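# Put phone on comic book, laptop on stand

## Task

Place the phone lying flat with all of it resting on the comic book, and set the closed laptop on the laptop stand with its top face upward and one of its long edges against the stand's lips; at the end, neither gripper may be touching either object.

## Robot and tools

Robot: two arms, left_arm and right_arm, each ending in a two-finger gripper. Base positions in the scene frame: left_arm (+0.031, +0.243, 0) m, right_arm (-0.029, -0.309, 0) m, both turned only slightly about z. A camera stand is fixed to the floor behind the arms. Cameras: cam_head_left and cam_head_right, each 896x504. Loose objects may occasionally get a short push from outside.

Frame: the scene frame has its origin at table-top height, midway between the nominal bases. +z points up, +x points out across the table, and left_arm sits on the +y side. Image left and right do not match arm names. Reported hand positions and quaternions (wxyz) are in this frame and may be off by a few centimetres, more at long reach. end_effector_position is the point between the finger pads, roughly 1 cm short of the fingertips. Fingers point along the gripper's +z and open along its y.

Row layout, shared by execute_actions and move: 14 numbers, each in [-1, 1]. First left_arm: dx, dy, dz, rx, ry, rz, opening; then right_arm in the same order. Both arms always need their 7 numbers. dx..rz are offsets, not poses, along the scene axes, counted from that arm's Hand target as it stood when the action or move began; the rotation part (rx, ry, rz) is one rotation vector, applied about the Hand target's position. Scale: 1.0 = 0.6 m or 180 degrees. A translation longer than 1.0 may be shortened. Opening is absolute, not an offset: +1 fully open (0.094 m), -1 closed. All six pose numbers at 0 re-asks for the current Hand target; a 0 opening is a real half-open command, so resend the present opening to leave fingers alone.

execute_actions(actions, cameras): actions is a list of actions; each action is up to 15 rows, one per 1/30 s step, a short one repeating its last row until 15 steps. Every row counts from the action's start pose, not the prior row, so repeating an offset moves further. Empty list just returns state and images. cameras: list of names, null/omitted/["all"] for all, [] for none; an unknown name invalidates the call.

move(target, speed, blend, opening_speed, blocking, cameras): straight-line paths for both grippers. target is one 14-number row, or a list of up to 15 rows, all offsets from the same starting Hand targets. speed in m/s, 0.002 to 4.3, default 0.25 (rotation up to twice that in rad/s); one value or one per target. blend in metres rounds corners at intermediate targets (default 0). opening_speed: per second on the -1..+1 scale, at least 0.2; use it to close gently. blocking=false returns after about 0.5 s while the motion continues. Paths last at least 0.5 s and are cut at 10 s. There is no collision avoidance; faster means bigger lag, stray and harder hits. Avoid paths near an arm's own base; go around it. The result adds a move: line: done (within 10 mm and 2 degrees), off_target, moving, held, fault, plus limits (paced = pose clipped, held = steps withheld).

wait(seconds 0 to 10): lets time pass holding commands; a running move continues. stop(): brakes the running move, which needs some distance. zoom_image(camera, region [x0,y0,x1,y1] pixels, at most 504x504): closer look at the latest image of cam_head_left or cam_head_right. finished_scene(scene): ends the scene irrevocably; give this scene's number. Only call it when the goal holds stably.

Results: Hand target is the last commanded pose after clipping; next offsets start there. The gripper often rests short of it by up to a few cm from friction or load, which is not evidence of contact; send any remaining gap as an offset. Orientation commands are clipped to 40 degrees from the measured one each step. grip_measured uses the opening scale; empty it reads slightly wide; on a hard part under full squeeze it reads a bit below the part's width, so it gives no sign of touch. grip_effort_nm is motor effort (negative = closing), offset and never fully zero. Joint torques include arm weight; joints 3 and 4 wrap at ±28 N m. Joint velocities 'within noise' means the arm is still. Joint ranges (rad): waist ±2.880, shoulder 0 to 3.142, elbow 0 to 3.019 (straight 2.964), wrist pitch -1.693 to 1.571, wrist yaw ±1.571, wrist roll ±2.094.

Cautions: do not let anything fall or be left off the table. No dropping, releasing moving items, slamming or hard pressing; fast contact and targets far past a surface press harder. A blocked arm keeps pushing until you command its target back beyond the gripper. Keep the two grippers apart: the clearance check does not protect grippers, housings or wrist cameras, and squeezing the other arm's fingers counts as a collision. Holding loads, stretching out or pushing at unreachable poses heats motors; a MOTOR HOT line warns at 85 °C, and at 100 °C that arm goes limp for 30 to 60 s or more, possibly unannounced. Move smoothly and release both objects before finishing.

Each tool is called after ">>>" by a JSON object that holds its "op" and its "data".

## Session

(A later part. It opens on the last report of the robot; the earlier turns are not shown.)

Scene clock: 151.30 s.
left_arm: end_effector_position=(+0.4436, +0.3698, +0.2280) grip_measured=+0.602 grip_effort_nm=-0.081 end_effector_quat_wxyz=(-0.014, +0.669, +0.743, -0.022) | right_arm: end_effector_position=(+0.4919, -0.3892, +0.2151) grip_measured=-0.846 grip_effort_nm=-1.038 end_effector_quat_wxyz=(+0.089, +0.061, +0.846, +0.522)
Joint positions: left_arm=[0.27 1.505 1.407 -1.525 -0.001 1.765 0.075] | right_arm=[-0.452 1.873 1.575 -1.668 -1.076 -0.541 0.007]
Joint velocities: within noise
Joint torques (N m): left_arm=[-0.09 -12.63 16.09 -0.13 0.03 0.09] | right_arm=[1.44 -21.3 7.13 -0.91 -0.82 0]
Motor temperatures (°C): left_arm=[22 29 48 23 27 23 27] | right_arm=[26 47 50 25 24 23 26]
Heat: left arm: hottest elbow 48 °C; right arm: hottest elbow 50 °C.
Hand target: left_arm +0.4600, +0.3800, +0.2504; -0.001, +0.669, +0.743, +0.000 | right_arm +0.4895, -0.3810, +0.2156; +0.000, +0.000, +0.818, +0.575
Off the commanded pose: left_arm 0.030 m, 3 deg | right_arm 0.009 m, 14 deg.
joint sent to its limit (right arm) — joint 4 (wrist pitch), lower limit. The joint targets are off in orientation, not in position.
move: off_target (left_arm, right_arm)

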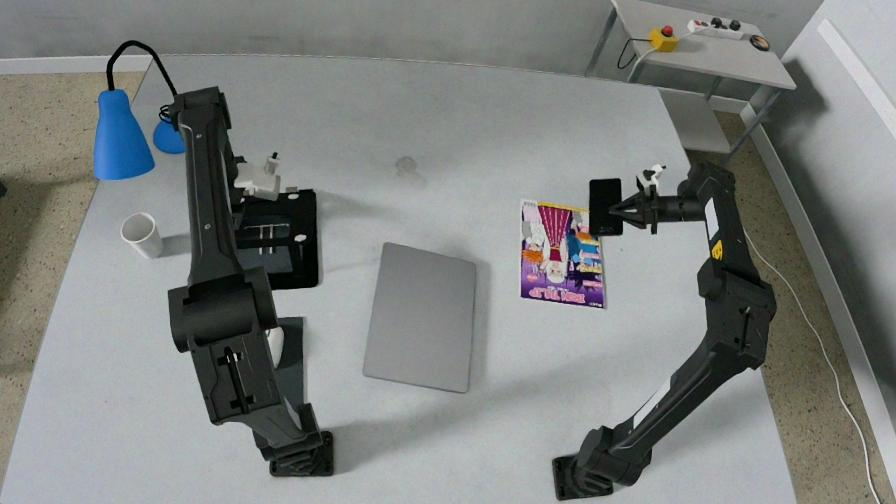

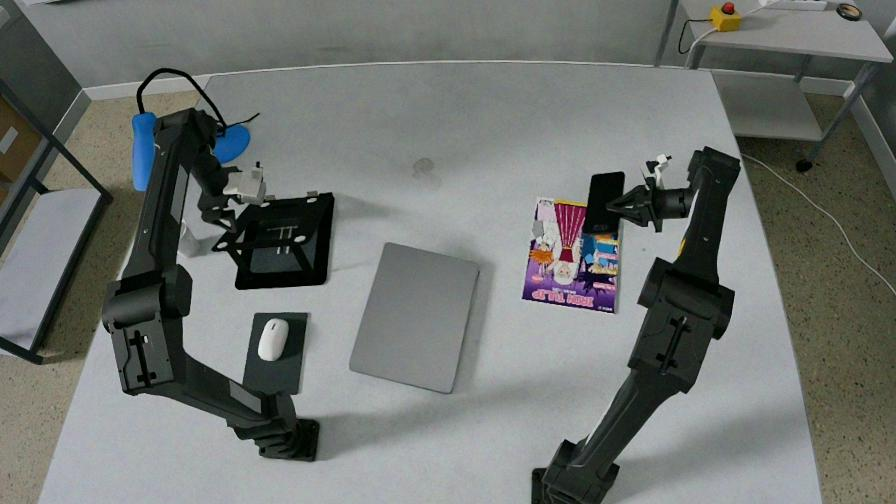

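>>> {"op": "move", "data": {"target": [0,0,0,0,0,0,0.6,0.0,0.045,-0.26,0,0,0,-0.98], "speed": 0.2}}

>>> {"op": "zoom_image", "data": {"camera": "cam_head_left", "region": [500, 180, 702, 340]}}

>>> {"op": "zoom_image", "data": {"camera": "cam_head_right", "region": [500, 180, 702, 340]}}

Scene clock: 158.57 s.
left_arm: end_effector_position=(+0.4436, +0.3698, +0.2280) grip_measured=+0.602 grip_effort_nm=-0.081 end_effector_quat_wxyz=(-0.014, +0.669, +0.743, -0.022) | right_arm: end_effector_position=(+0.4839, -0.3574, +0.0586) grip_measured=-0.846 grip_effort_nm=-1.038 end_effector_quat_wxyz=(+0.010, +0.014, +0.825, +0.566)
Joint positions: left_arm=[0.27 1.505 1.407 -1.525 -0.001 1.765 0.075] | right_arm=[-0.397 2.174 1.534 -1.668 -1.063 -0.805 0.007]
Joint velocities: within noise
Joint torques (N m): left_arm=[-0.79 -13.33 16.05 -0.12 0.1 0.07] | right_arm=[1.26 -22.48 7.46 -1.36 -0.54 -0.04]
Motor temperatures (°C): left_arm=[22 29 48 23 27 23 27] | right_arm=[26 47 49 25 24 23 26]
Heat: left arm: hottest elbow 48 °C; right arm: hottest elbow 49 °C.
Hand target: left_arm +0.4600, +0.3800, +0.2504; -0.001, +0.669, +0.743, +0.000 | right_arm +0.4895, -0.3540, +0.0594; +0.000, +0.000, +0.818, +0.575
Off the commanded pose: left_arm 0.030 m, 3 deg | right_arm 0.007 m, 2 deg.
joint sent to its limit (right arm) — joint 4 (wrist pitch), lower limit. The joint targets still meet the commanded pose.
move: off_target (left_arm)

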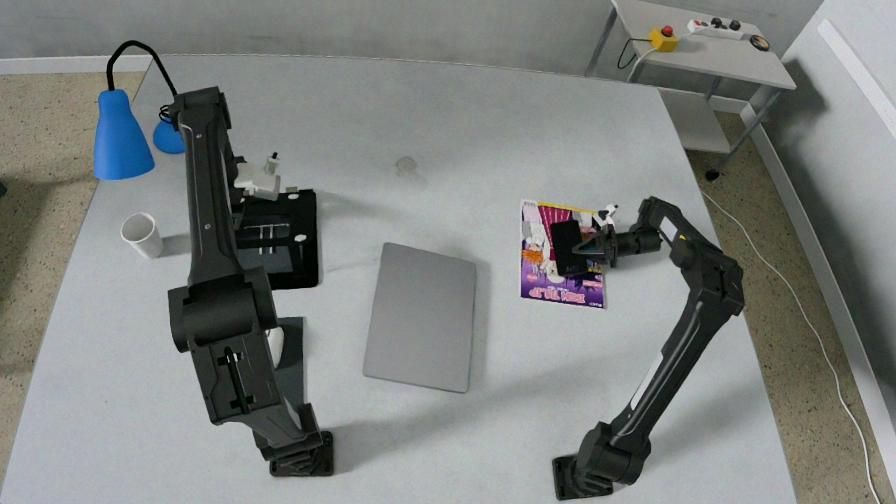

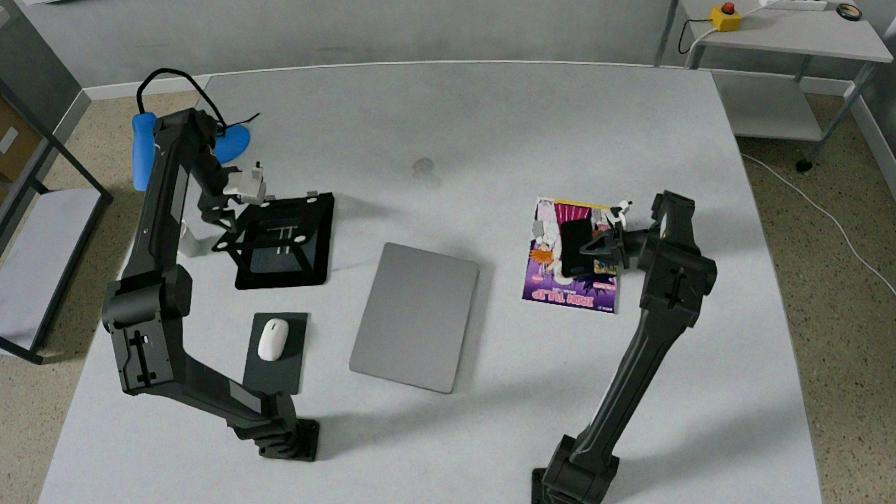

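Scaled by 2.495.

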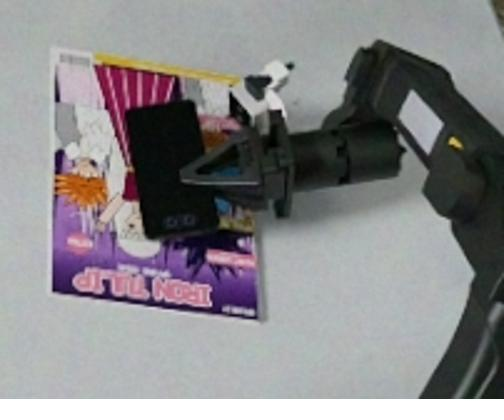

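Scaled by 2.495.

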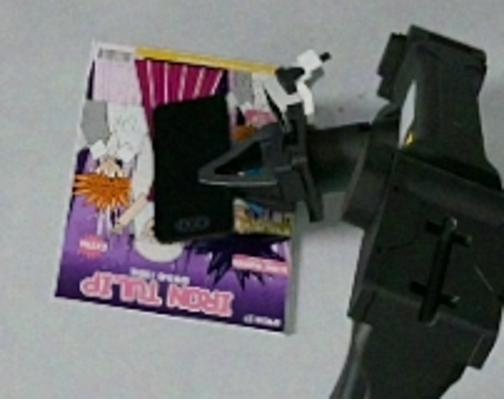

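>>> {"op": "move", "data": {"target": [0,0,0,0,0,0,0.6,0.0,0.0,-0.045,0.02,0,0,-0.98], "speed": 0.05}}

>>> {"op": "zoom_image", "data": {"camera": "cam_head_right", "region": [500, 180, 702, 340]}}

Scene clock: 161.83 s.
left_arm: end_effector_position=(+0.4436, +0.3698, +0.2280) grip_measured=+0.602 grip_effort_nm=-0.085 end_effector_quat_wxyz=(-0.014, +0.669, +0.743, -0.022) | right_arm: end_effector_position=(+0.4847, -0.3546, +0.0393) grip_measured=-0.846 grip_effort_nm=-1.043 end_effector_quat_wxyz=(+0.018, +0.011, +0.813, +0.582)
Joint positions: left_arm=[0.27 1.505 1.407 -1.525 -0.001 1.765 0.075] | right_arm=[-0.397 2.223 1.534 -1.668 -1.098 -0.863 0.007]
Joint velocities: within noise
Joint torques (N m): left_arm=[-0.85 -13.22 16.2 -0.43 0.01 0.1] | right_arm=[0.85 -21.3 7.24 -1.4 -0.61 -0.02]
Motor temperatures (°C): left_arm=[22 29 49 23 27 23 27] | right_arm=[26 47 49 25 24 23 26]
Heat: left arm: hottest elbow 49 °C; right arm: hottest elbow 49 °C.
Hand target: left_arm +0.4600, +0.3800, +0.2504; -0.001, +0.669, +0.743, +0.000 | right_arm +0.4895, -0.3540, +0.0325; +0.000, +0.000, +0.800, +0.601
Off the commanded pose: left_arm 0.030 m, 3 deg | right_arm 0.008 m, 4 deg.
joint sent to its limit (right arm) — joint 4 (wrist pitch), lower limit. The joint targets are off in orientation, not in position.
move: off_target (left_arm, right_arm)

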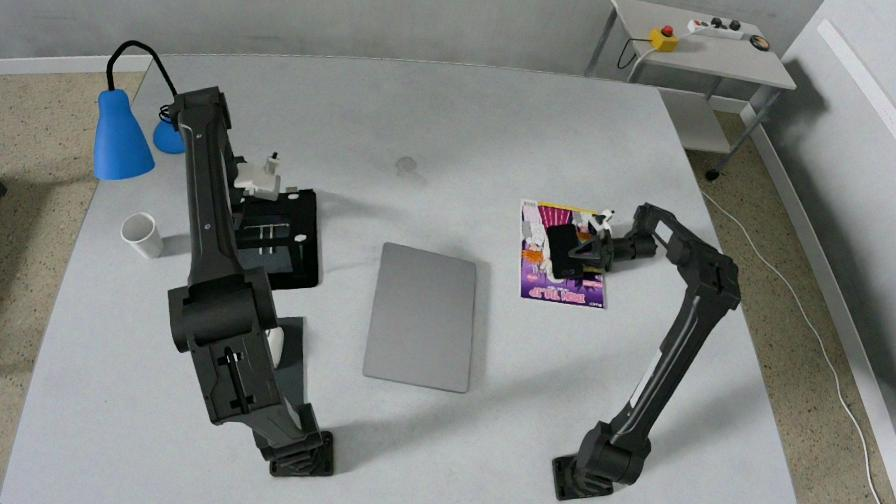

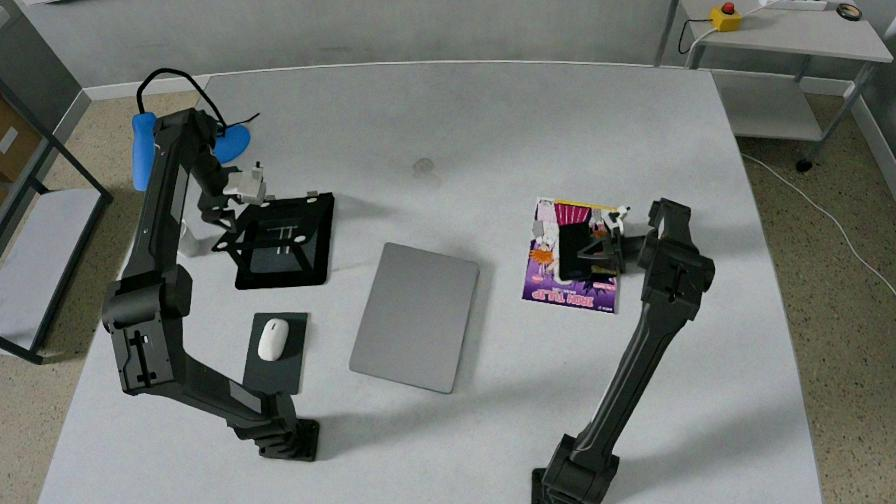

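Scaled by 2.495.

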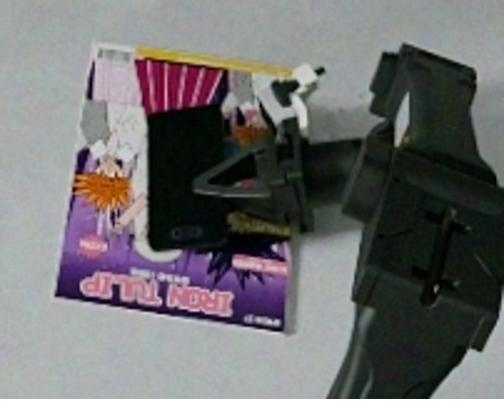

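>>> {"op": "move", "data": {"target": [[0,0,0,0,0,0,0.6,0.0,0.0,-0.03,0,0,0,-0.98],[0,0,0,0,0,0,0.6,0.0,0.0,-0.03,0,0,0,-0.7]], "speed": 0.05, "opening_speed": 0.3}}

>>> {"op": "zoom_image", "data": {"camera": "cam_head_right", "region": [500, 180, 702, 340]}}

>>> {"op": "zoom_image", "data": {"camera": "cam_head_left", "region": [500, 180, 702, 340]}}

Scene clock: 167.90 s.
left_arm: end_effector_position=(+0.4436, +0.3698, +0.2280) grip_measured=+0.602 grip_effort_nm=-0.081 end_effector_quat_wxyz=(-0.014, +0.669, +0.743, -0.022) | right_arm: end_effector_position=(+0.4843, -0.3544, +0.0380) grip_measured=-0.702 grip_effort_nm=0.051 end_effector_quat_wxyz=(+0.025, +0.000, +0.813, +0.582)
Joint positions: left_arm=[0.27 1.505 1.407 -1.525 -0.001 1.765 0.075] | right_arm=[-0.397 2.226 1.534 -1.67 -1.098 -0.893 0.014]
Joint velocities: within noise
Joint torques (N m): left_arm=[-0.62 -13.45 16.27 -0.36 0.03 0.12] | right_arm=[0.85 -18.2 7.94 -1.37 -0.54 0.01]
Motor temperatures (°C): left_arm=[22 29 49 23 27 23 27] | right_arm=[26 48 48 25 24 23 26]
Heat: left arm: hottest elbow 49 °C; right arm: hottest shoulder 48 °C.
Hand target: left_arm +0.4600, +0.3800, +0.2504; -0.001, +0.669, +0.743, +0.000 | right_arm +0.4895, -0.3540, +0.0145; +0.000, +0.000, +0.800, +0.601
Off the commanded pose: left_arm 0.030 m, 3 deg | right_arm 0.024 m, 4 deg.
joint sent to its limit (right arm) — joint 4 (wrist pitch), lower limit. The joint targets still meet the commanded pose.
move: off_target (left_arm, right_arm); target 2's new opening was sent with right_arm's hand 0.024 m and 4 deg from that target

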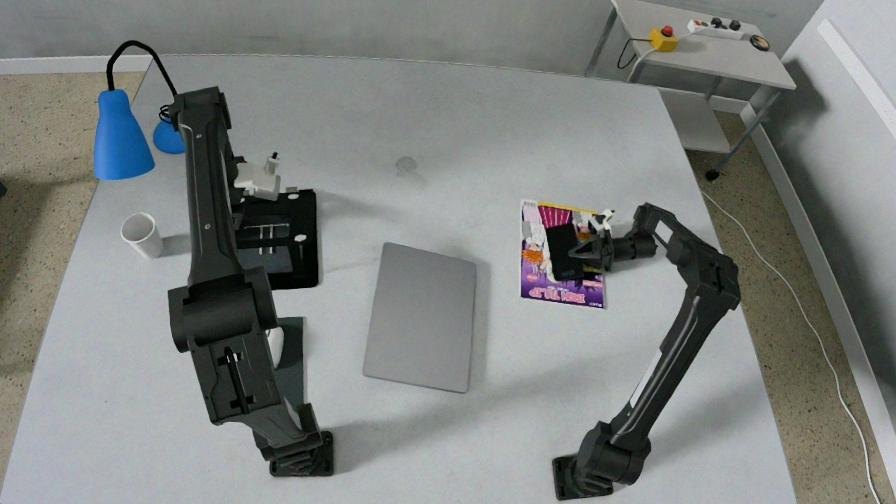

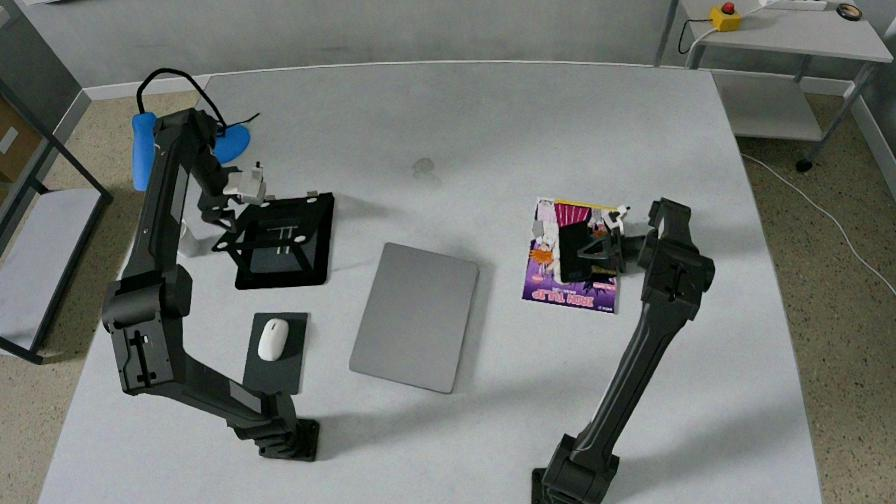

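Scaled by 2.495.

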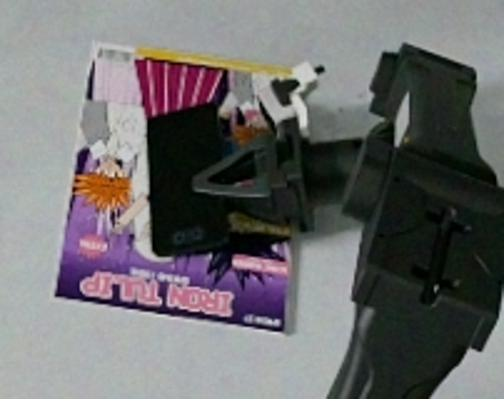

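Scaled by 2.495.

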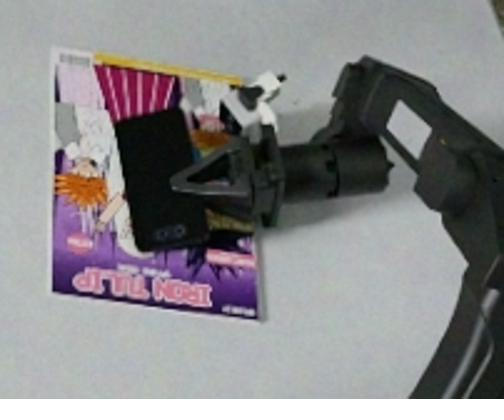

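>>> {"op": "move", "data": {"target": [[0,0,0,0,0,0,0.6,0.0,0.0,0.015,0,0,0,-0.5],[0,0,0,0,0,0,0.6,0.0,-0.2,0.03,0,0,0,-0.5]], "speed": [0.05,0.1]}}

>>> {"op": "zoom_image", "data": {"camera": "cam_head_right", "region": [500, 180, 702, 340]}}

>>> {"op": "zoom_image", "data": {"camera": "cam_head_left", "region": [200, 180, 402, 340]}}

>>> {"op": "zoom_image", "data": {"camera": "cam_head_right", "region": [200, 160, 402, 320]}}

Scene clock: 173.63 s.
left_arm: end_effector_position=(+0.4436, +0.3698, +0.2280) grip_measured=+0.602 grip_effort_nm=-0.081 end_effector_quat_wxyz=(-0.014, +0.669, +0.743, -0.022) | right_arm: end_effector_position=(+0.4815, -0.4653, +0.0414) grip_measured=-0.501 grip_effort_nm=0.056 end_effector_quat_wxyz=(+0.068, +0.040, +0.840, +0.536)
Joint positions: left_arm=[0.27 1.505 1.407 -1.525 -0.001 1.765 0.075] | right_arm=[-0.578 2.234 1.629 -1.67 -0.994 -0.869 0.023]
Joint velocities: within noise
Joint torques (N m): left_arm=[-1.2 -13.68 16.1 -0.29 0.06 0.07] | right_arm=[0.21 -21.77 9.35 -1.31 -0.35 0.25]
Motor temperatures (°C): left_arm=[22 29 49 23 27 23 27] | right_arm=[26 48 48 25 24 23 26]
Heat: left arm: hottest elbow 49 °C; right arm: hottest shoulder 48 °C.
Hand target: left_arm +0.4600, +0.3800, +0.2504; -0.001, +0.669, +0.743, +0.000 | right_arm +0.4896, -0.4741, +0.0326; +0.000, +0.000, +0.800, +0.601
Off the commanded pose: left_arm 0.030 m, 3 deg | right_arm 0.015 m, 13 deg.
joint sent to its limit (right arm) — joint 4 (wrist pitch), lower limit. The joint targets are off in orientation, not in position.
move: off_target (left_arm, right_arm)

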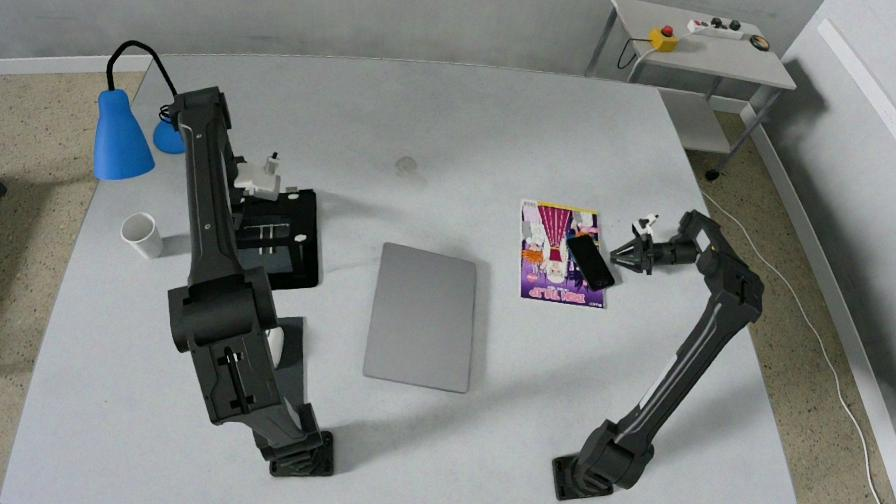

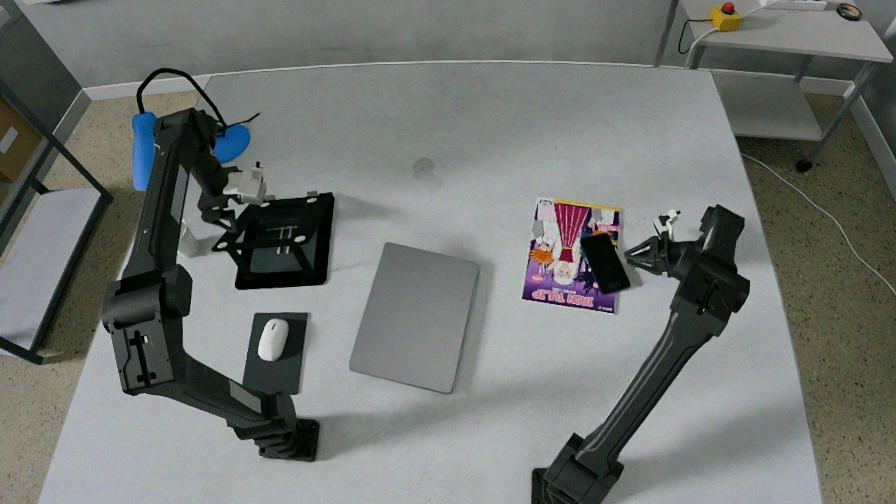

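Scaled by 2.495.

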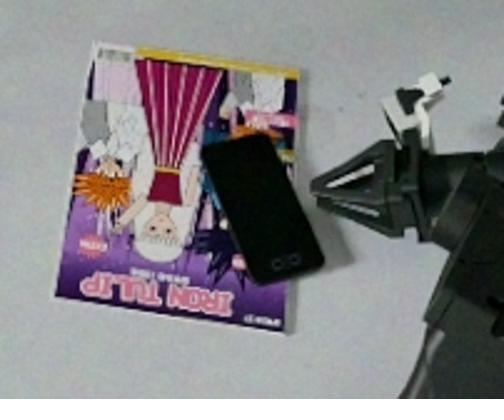

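Scaled by 2.495.

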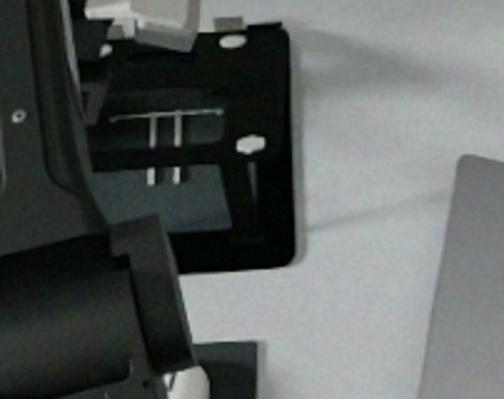

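Scaled by 2.495.

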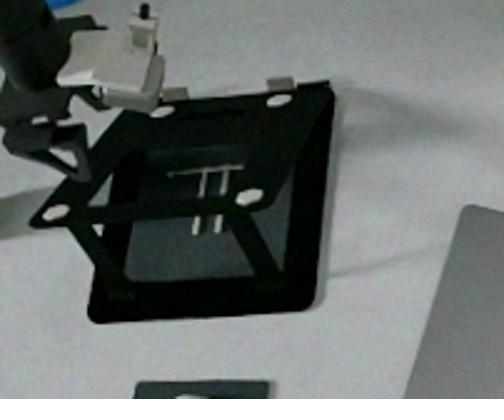

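>>> {"op": "move", "data": {"target": [[0,0,0,0,0,0,0.6,0,-0.09,0.08,-0.2,0,0,-0.5],[-0.05,0,-0.08,0,0,0,0.6,-0.065,-0.12,0.1,-0.41,0,0,-1],[-0.05,0,-0.08,0,0,0,0.6,-0.065,-0.08,0.0,-0.41,0,0,-1]], "speed": [0.2,0.3,0.2]}}

>>> {"op": "zoom_image", "data": {"camera": "cam_head_right", "region": [200, 160, 402, 320]}}

>>> {"op": "zoom_image", "data": {"camera": "cam_head_right", "region": [500, 180, 702, 340]}}

>>> {"op": "zoom_image", "data": {"camera": "cam_head_left", "region": [500, 180, 702, 340]}}

Scene clock: 188.13 s.
left_arm: end_effector_position=(+0.4337, +0.3749, +0.1956) grip_measured=+0.602 grip_effort_nm=-0.081 end_effector_quat_wxyz=(-0.008, +0.670, +0.742, -0.012) | right_arm: end_effector_position=(+0.4532, -0.5277, +0.0535) grip_measured=-0.991 grip_effort_nm=-0.491 end_effector_quat_wxyz=(+0.016, +0.000, +1.000, -0.006)
Joint positions: left_arm=[0.289 1.482 1.297 -1.414 -0.001 1.787 0.075] | right_arm=[-0.431 1.826 1.34 -1.051 -0.002 -0.425 0]
Joint velocities: within noise
Joint torques (N m): left_arm=[-0.5 -15.5 9.2 0.58 0.03 0.11] | right_arm=[1.14 -18.14 6.98 0.59 0.06 0.28]
Motor temperatures (°C): left_arm=[22 29 48 23 27 23 27] | right_arm=[26 48 48 25 24 23 26]
Heat: left arm: hottest elbow 48 °C; right arm: hottest shoulder 48 °C.
Hand target: left_arm +0.4299, +0.3801, +0.2024; -0.001, +0.669, +0.744, +0.000 | right_arm +0.4505, -0.5219, +0.0325; +0.000, +0.000, +1.000, +0.000
Off the commanded pose: left_arm 0.009 m, 2 deg | right_arm 0.022 m, 2 deg.
move: off_target (right_arm)

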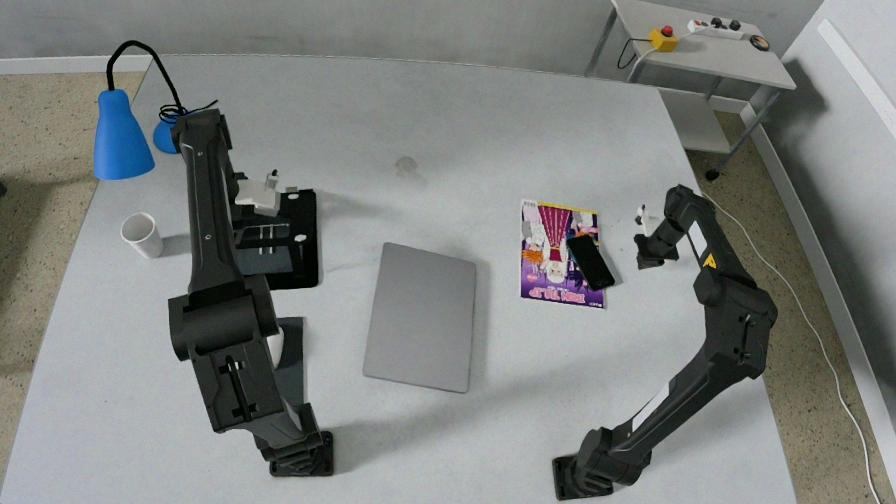

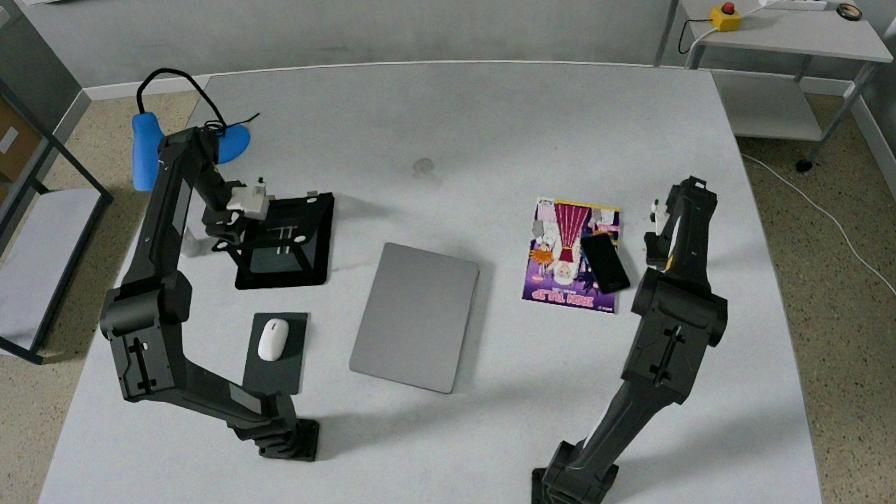

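Scaled by 2.495.

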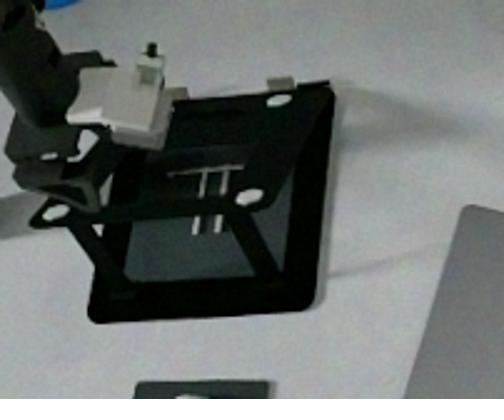

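Scaled by 2.495.

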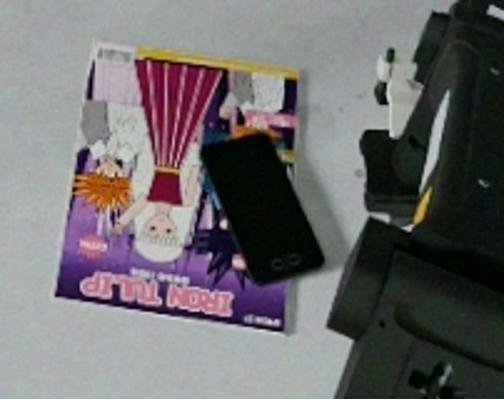

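Scaled by 2.495.

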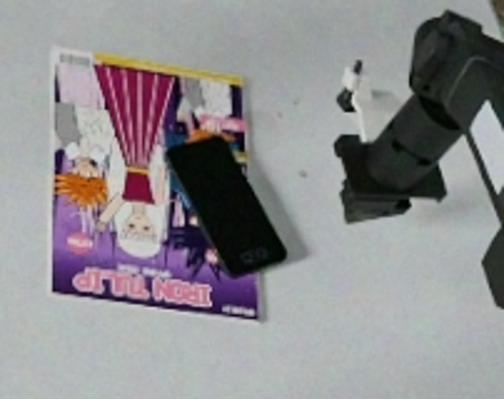

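>>> {"op": "move", "data": {"target": [[0,0,-0.13,0,0,0,0.6,0.008,0.03,-0.05,0,0,0,-1]], "speed": [0.12]}}

>>> {"op": "zoom_image", "data": {"camera": "cam_head_right", "region": [200, 160, 402, 320]}}

>>> {"op": "zoom_image", "data": {"camera": "cam_head_left", "region": [500, 180, 702, 340]}}

Scene clock: 193.53 s.
left_arm: end_effector_position=(+0.4316, +0.3742, +0.1292) grip_measured=+0.602 grip_effort_nm=-0.081 end_effector_quat_wxyz=(-0.001, +0.670, +0.742, +0.000) | right_arm: end_effector_position=(+0.4587, -0.5113, +0.0231) grip_measured=-0.991 grip_effort_nm=-0.486 end_effector_quat_wxyz=(+0.016, +0.001, +1.000, -0.005)
Joint positions: left_arm=[0.289 1.506 1.142 -1.208 -0.001 1.787 0.075] | right_arm=[-0.398 1.862 1.303 -0.978 -0.002 -0.39 0]
Joint velocities: within noise
Joint torques (N m): left_arm=[-0.38 -12.75 8.85 0.66 0.09 0.08] | right_arm=[1.32 -17.55 6.6 0.57 0.05 0.25]
Motor temperatures (°C): left_arm=[22 29 48 23 27 23 27] | right_arm=[26 48 47 25 24 23 26]
Heat: left arm: hottest elbow 48 °C; right arm: hottest shoulder 48 °C.
Hand target: left_arm +0.4300, +0.3801, +0.1244; -0.001, +0.669, +0.744, +0.000 | right_arm +0.4553, -0.5038, +0.0024; +0.000, +0.000, +1.000, +0.000
Off the commanded pose: left_arm 0.008 m, 0 deg | right_arm 0.022 m, 2 deg.
move: off_target (right_arm)

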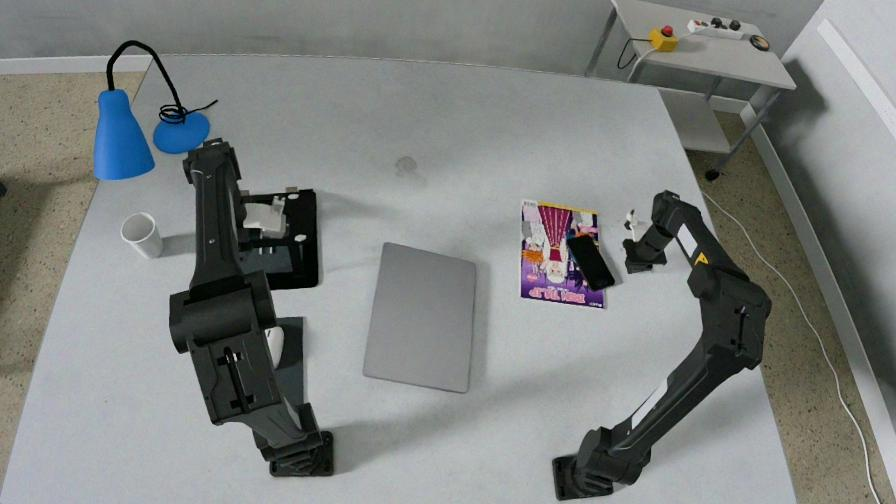

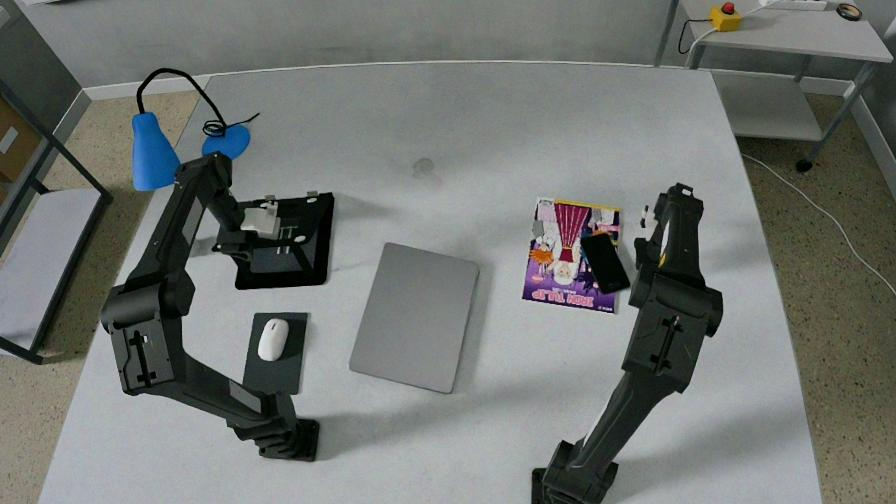

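Scaled by 2.495.

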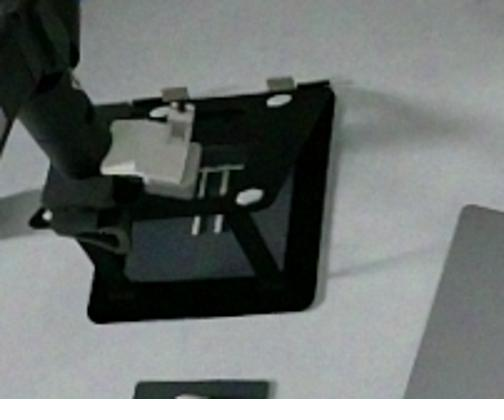

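Scaled by 2.495.

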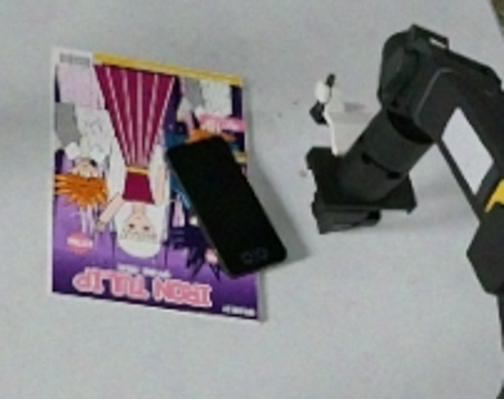

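>>> {"op": "move", "data": {"target": [[0,0,-0.02,0,0,0,0.6,0.0,0.12,-0.008,0,0,0,-1],[0,0,-0.02,0,0,0,-0.65,0.0,0.19,-0.008,0,0,0,-1]], "speed": [0.1,0.06], "opening_speed": 0.6}}

>>> {"op": "zoom_image", "data": {"camera": "cam_head_right", "region": [200, 160, 402, 320]}}

>>> {"op": "zoom_image", "data": {"camera": "cam_head_left", "region": [500, 180, 702, 340]}}

Scene clock: 202.83 s.
left_arm: end_effector_position=(+0.4291, +0.3749, +0.1176) grip_measured=-0.369 grip_effort_nm=-1.009 end_effector_quat_wxyz=(-0.001, +0.670, +0.743, +0.000) | right_arm: end_effector_position=(+0.4641, -0.4069, +0.0122) grip_measured=-0.991 grip_effort_nm=-0.481 end_effector_quat_wxyz=(+0.013, +0.009, +1.000, -0.008)
Joint positions: left_arm=[0.292 1.513 1.118 -1.178 -0.001 1.788 0.03] | right_arm=[-0.196 1.825 1.212 -0.928 0.011 -0.173 0]
Joint velocities: within noise
Joint torques (N m): left_arm=[-0.26 -12.51 9.03 0.59 0.09 0.09] | right_arm=[2.2 -18.61 5.19 0.55 -0.35 0.22]
Motor temperatures (°C): left_arm=[22 29 46 23 27 23 27] | right_arm=[26 48 46 25 24 23 26]
Heat: left arm: hottest elbow 46 °C; right arm: hottest shoulder 48 °C.
Hand target: left_arm +0.4301, +0.3800, +0.1125; -0.001, +0.669, +0.743, +0.000 | right_arm +0.4554, -0.3899, -0.0024; +0.000, +0.000, +1.000, +0.000
Off the commanded pose: left_arm 0.007 m, 0 deg | right_arm 0.024 m, 2 deg.
move: off_target (right_arm)

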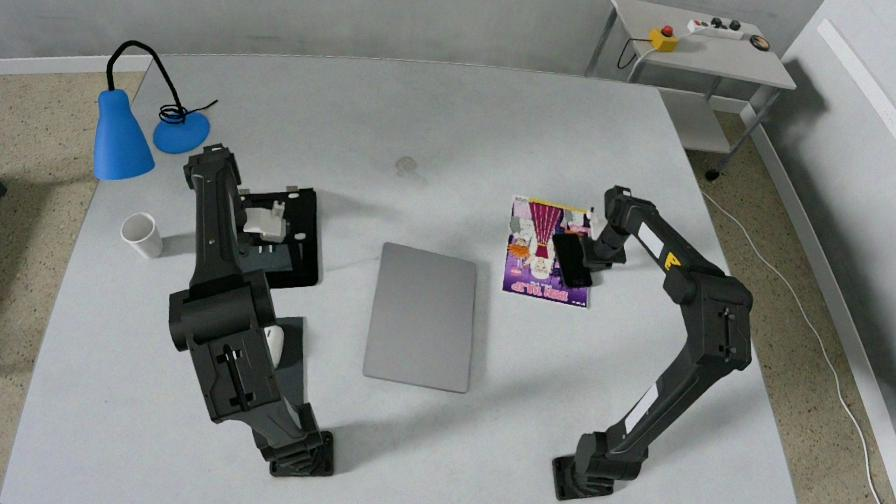

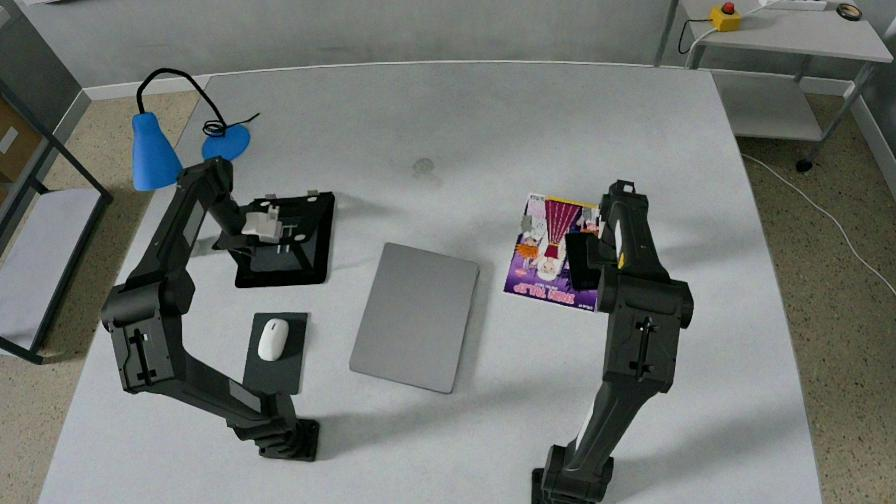

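Scaled by 2.495.

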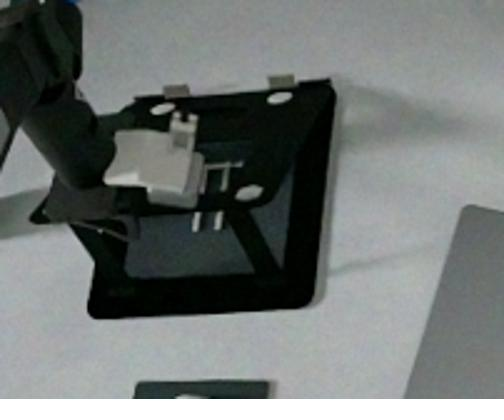

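Scaled by 2.495.

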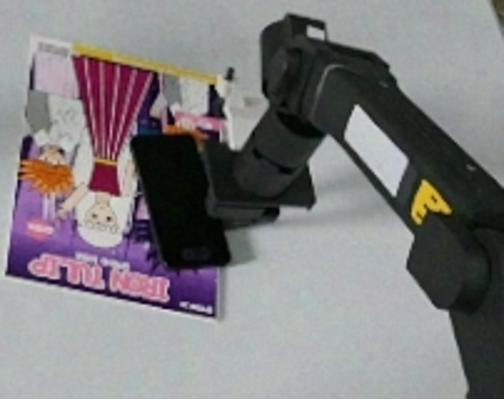

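>>> {"op": "move", "data": {"target": [[0,0,0,0,0,0,-0.65,0.0,-0.05,0.03,0,0,0,-1],[0,0,0,0,0,0,-0.65,-0.035,-0.05,0.014,0,0,0,-1],[0,0,0,0,0,0,-0.65,-0.035,0.06,0.012,0,0,0,-1]], "speed": [0.1,0.1,0.1]}}

>>> {"op": "zoom_image", "data": {"camera": "cam_head_left", "region": [480, 180, 682, 340]}}

Scene clock: 209.30 s.
left_arm: end_effector_position=(+0.4291, +0.3749, +0.1176) grip_measured=-0.369 grip_effort_nm=-1.009 end_effector_quat_wxyz=(-0.001, +0.670, +0.743, +0.000) | right_arm: end_effector_position=(+0.4398, -0.3648, +0.0122) grip_measured=-0.991 grip_effort_nm=-0.481 end_effector_quat_wxyz=(+0.004, +0.005, +1.000, -0.004)
Joint positions: left_arm=[0.292 1.513 1.118 -1.178 -0.001 1.788 0.03] | right_arm=[-0.12 1.77 1.13 -0.922 0.007 -0.104 0]
Joint velocities: within noise
Joint torques (N m): left_arm=[-0.44 -12.22 9.26 0.66 0.04 0.05] | right_arm=[1.79 -18.14 5.5 0.64 -0.22 0.22]
Motor temperatures (°C): left_arm=[22 29 45 23 27 23 27] | right_arm=[26 49 45 25 24 23 26]
Heat: left arm: hottest elbow 45 °C; right arm: hottest shoulder 49 °C.
Hand target: left_arm +0.4301, +0.3800, +0.1125; -0.001, +0.669, +0.743, +0.000 | right_arm +0.4344, -0.3539, +0.0048; +0.000, +0.000, +1.000, +0.000
Off the commanded pose: left_arm 0.007 m, 0 deg | right_arm 0.014 m, 1 deg.
move: off_target (right_arm)

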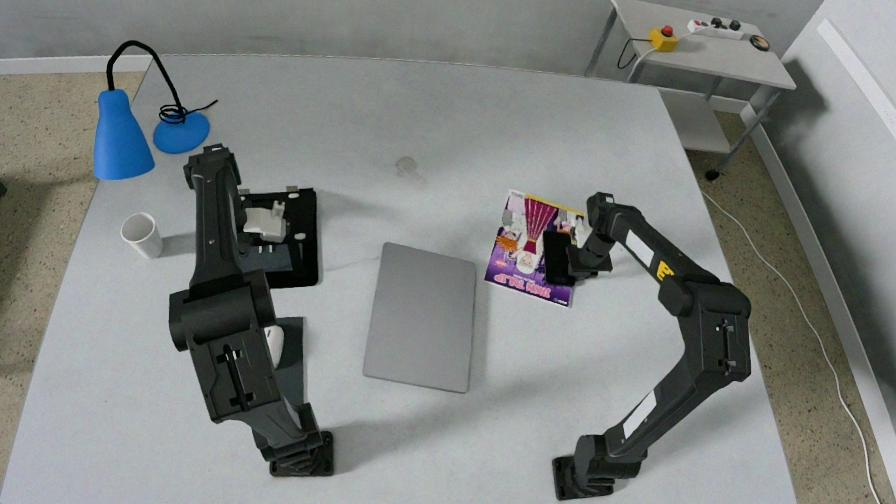

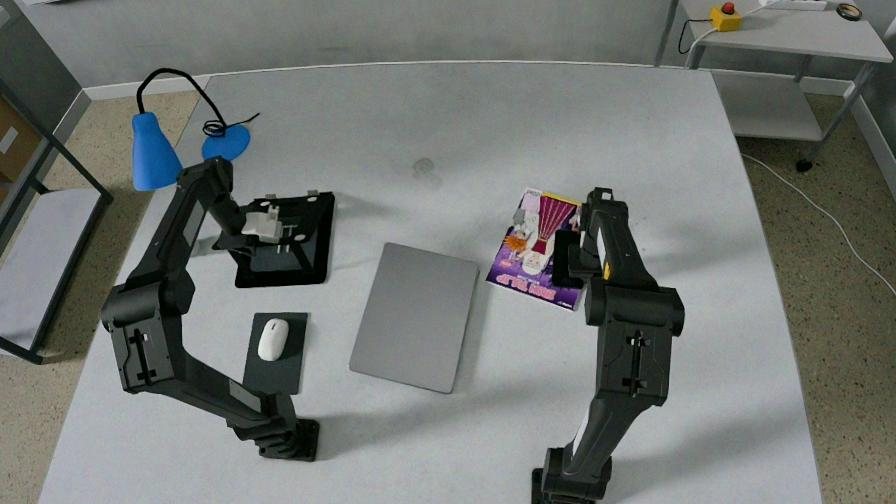

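Scaled by 2.495.

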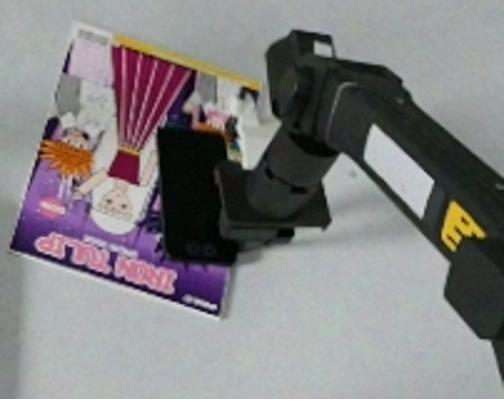

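>>> {"op": "move", "data": {"target": [[0,0,0.13,0,0,0,-0.65,0.0,0.03,0.1,0,0,0,-1],[0.035,-0.3,0.13,0,0,0.467,-0.65,0.075,0.06,0.1,0,0,0,0.98]], "speed": [0.12,0.2]}}

>>> {"op": "zoom_image", "data": {"camera": "cam_head_left", "region": [480, 180, 682, 340]}}

>>> {"op": "zoom_image", "data": {"camera": "cam_head_right", "region": [480, 180, 682, 340]}}

Scene clock: 236.37 s.
left_arm: end_effector_position=(+0.4273, +0.2073, +0.1564) grip_measured=-0.456 grip_effort_nm=-1.004 end_effector_quat_wxyz=(-0.038, +0.013, +0.999, +0.003) | right_arm: end_effector_position=(+0.4602, -0.3239, +0.0625) grip_measured=+0.978 grip_effort_nm=0.071 end_effector_quat_wxyz=(-0.004, +0.003, +1.000, +0.000)
Joint positions: left_arm=[-0.116 1.471 1.178 -1.355 0.001 -0.063 0.026] | right_arm=[-0.034 1.747 1.254 -1.086 0.001 -0.023 0.093]
Joint velocities: within noise
Joint torques (N m): left_arm=[-2.78 -14.1 16.72 -0.35 0.09 -0.41] | right_arm=[1.44 -16.21 11.55 -0.21 -0.02 0.22]
Motor temperatures (°C): left_arm=[22 29 43 23 27 24 28] | right_arm=[26 48 45 25 24 23 26]
Heat: left arm: hottest elbow 43 °C; right arm: hottest shoulder 48 °C.
Hand target: left_arm +0.4510, +0.2001, +0.1904; -0.001, -0.001, +1.000, -0.001 | right_arm +0.4794, -0.3179, +0.0648; +0.000, +0.000, +1.000, +0.000
Off the commanded pose: left_arm 0.042 m, 5 deg | right_arm 0.020 m, 1 deg.
move: off_target (left_arm, right_arm); target 2's new opening was sent with right_arm's hand 0.020 m and 1 deg from that target

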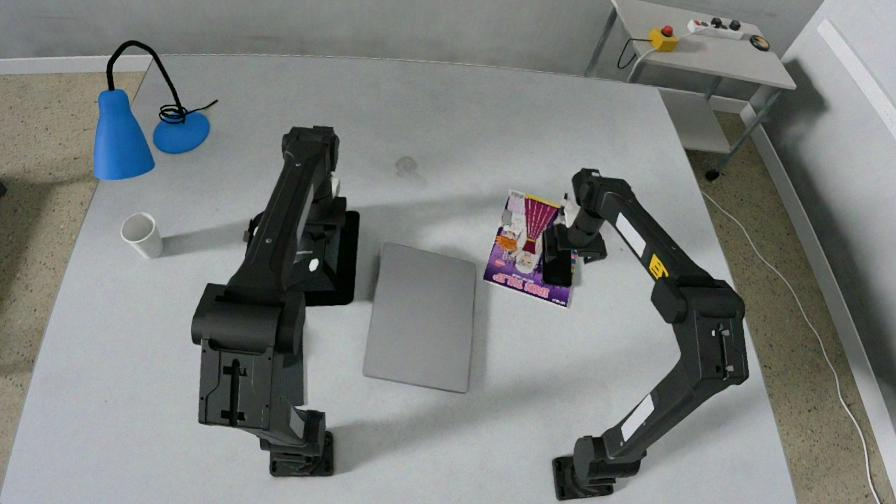

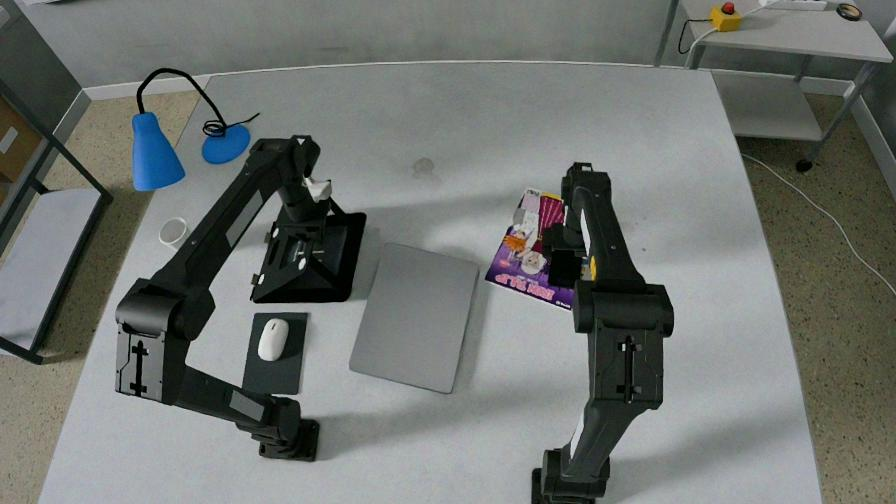

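Scaled by 2.495.

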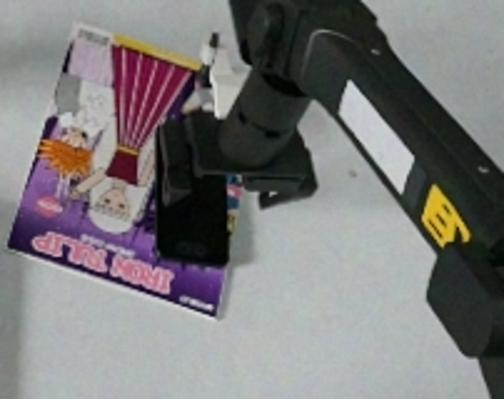

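Scaled by 2.495.

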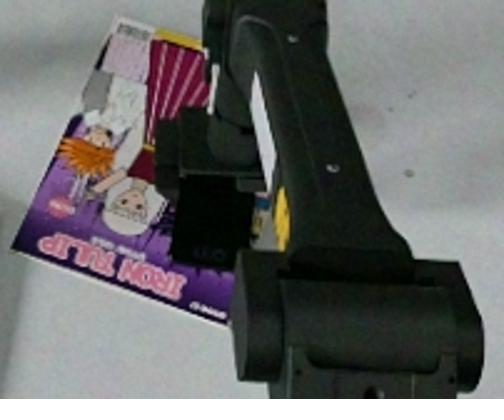

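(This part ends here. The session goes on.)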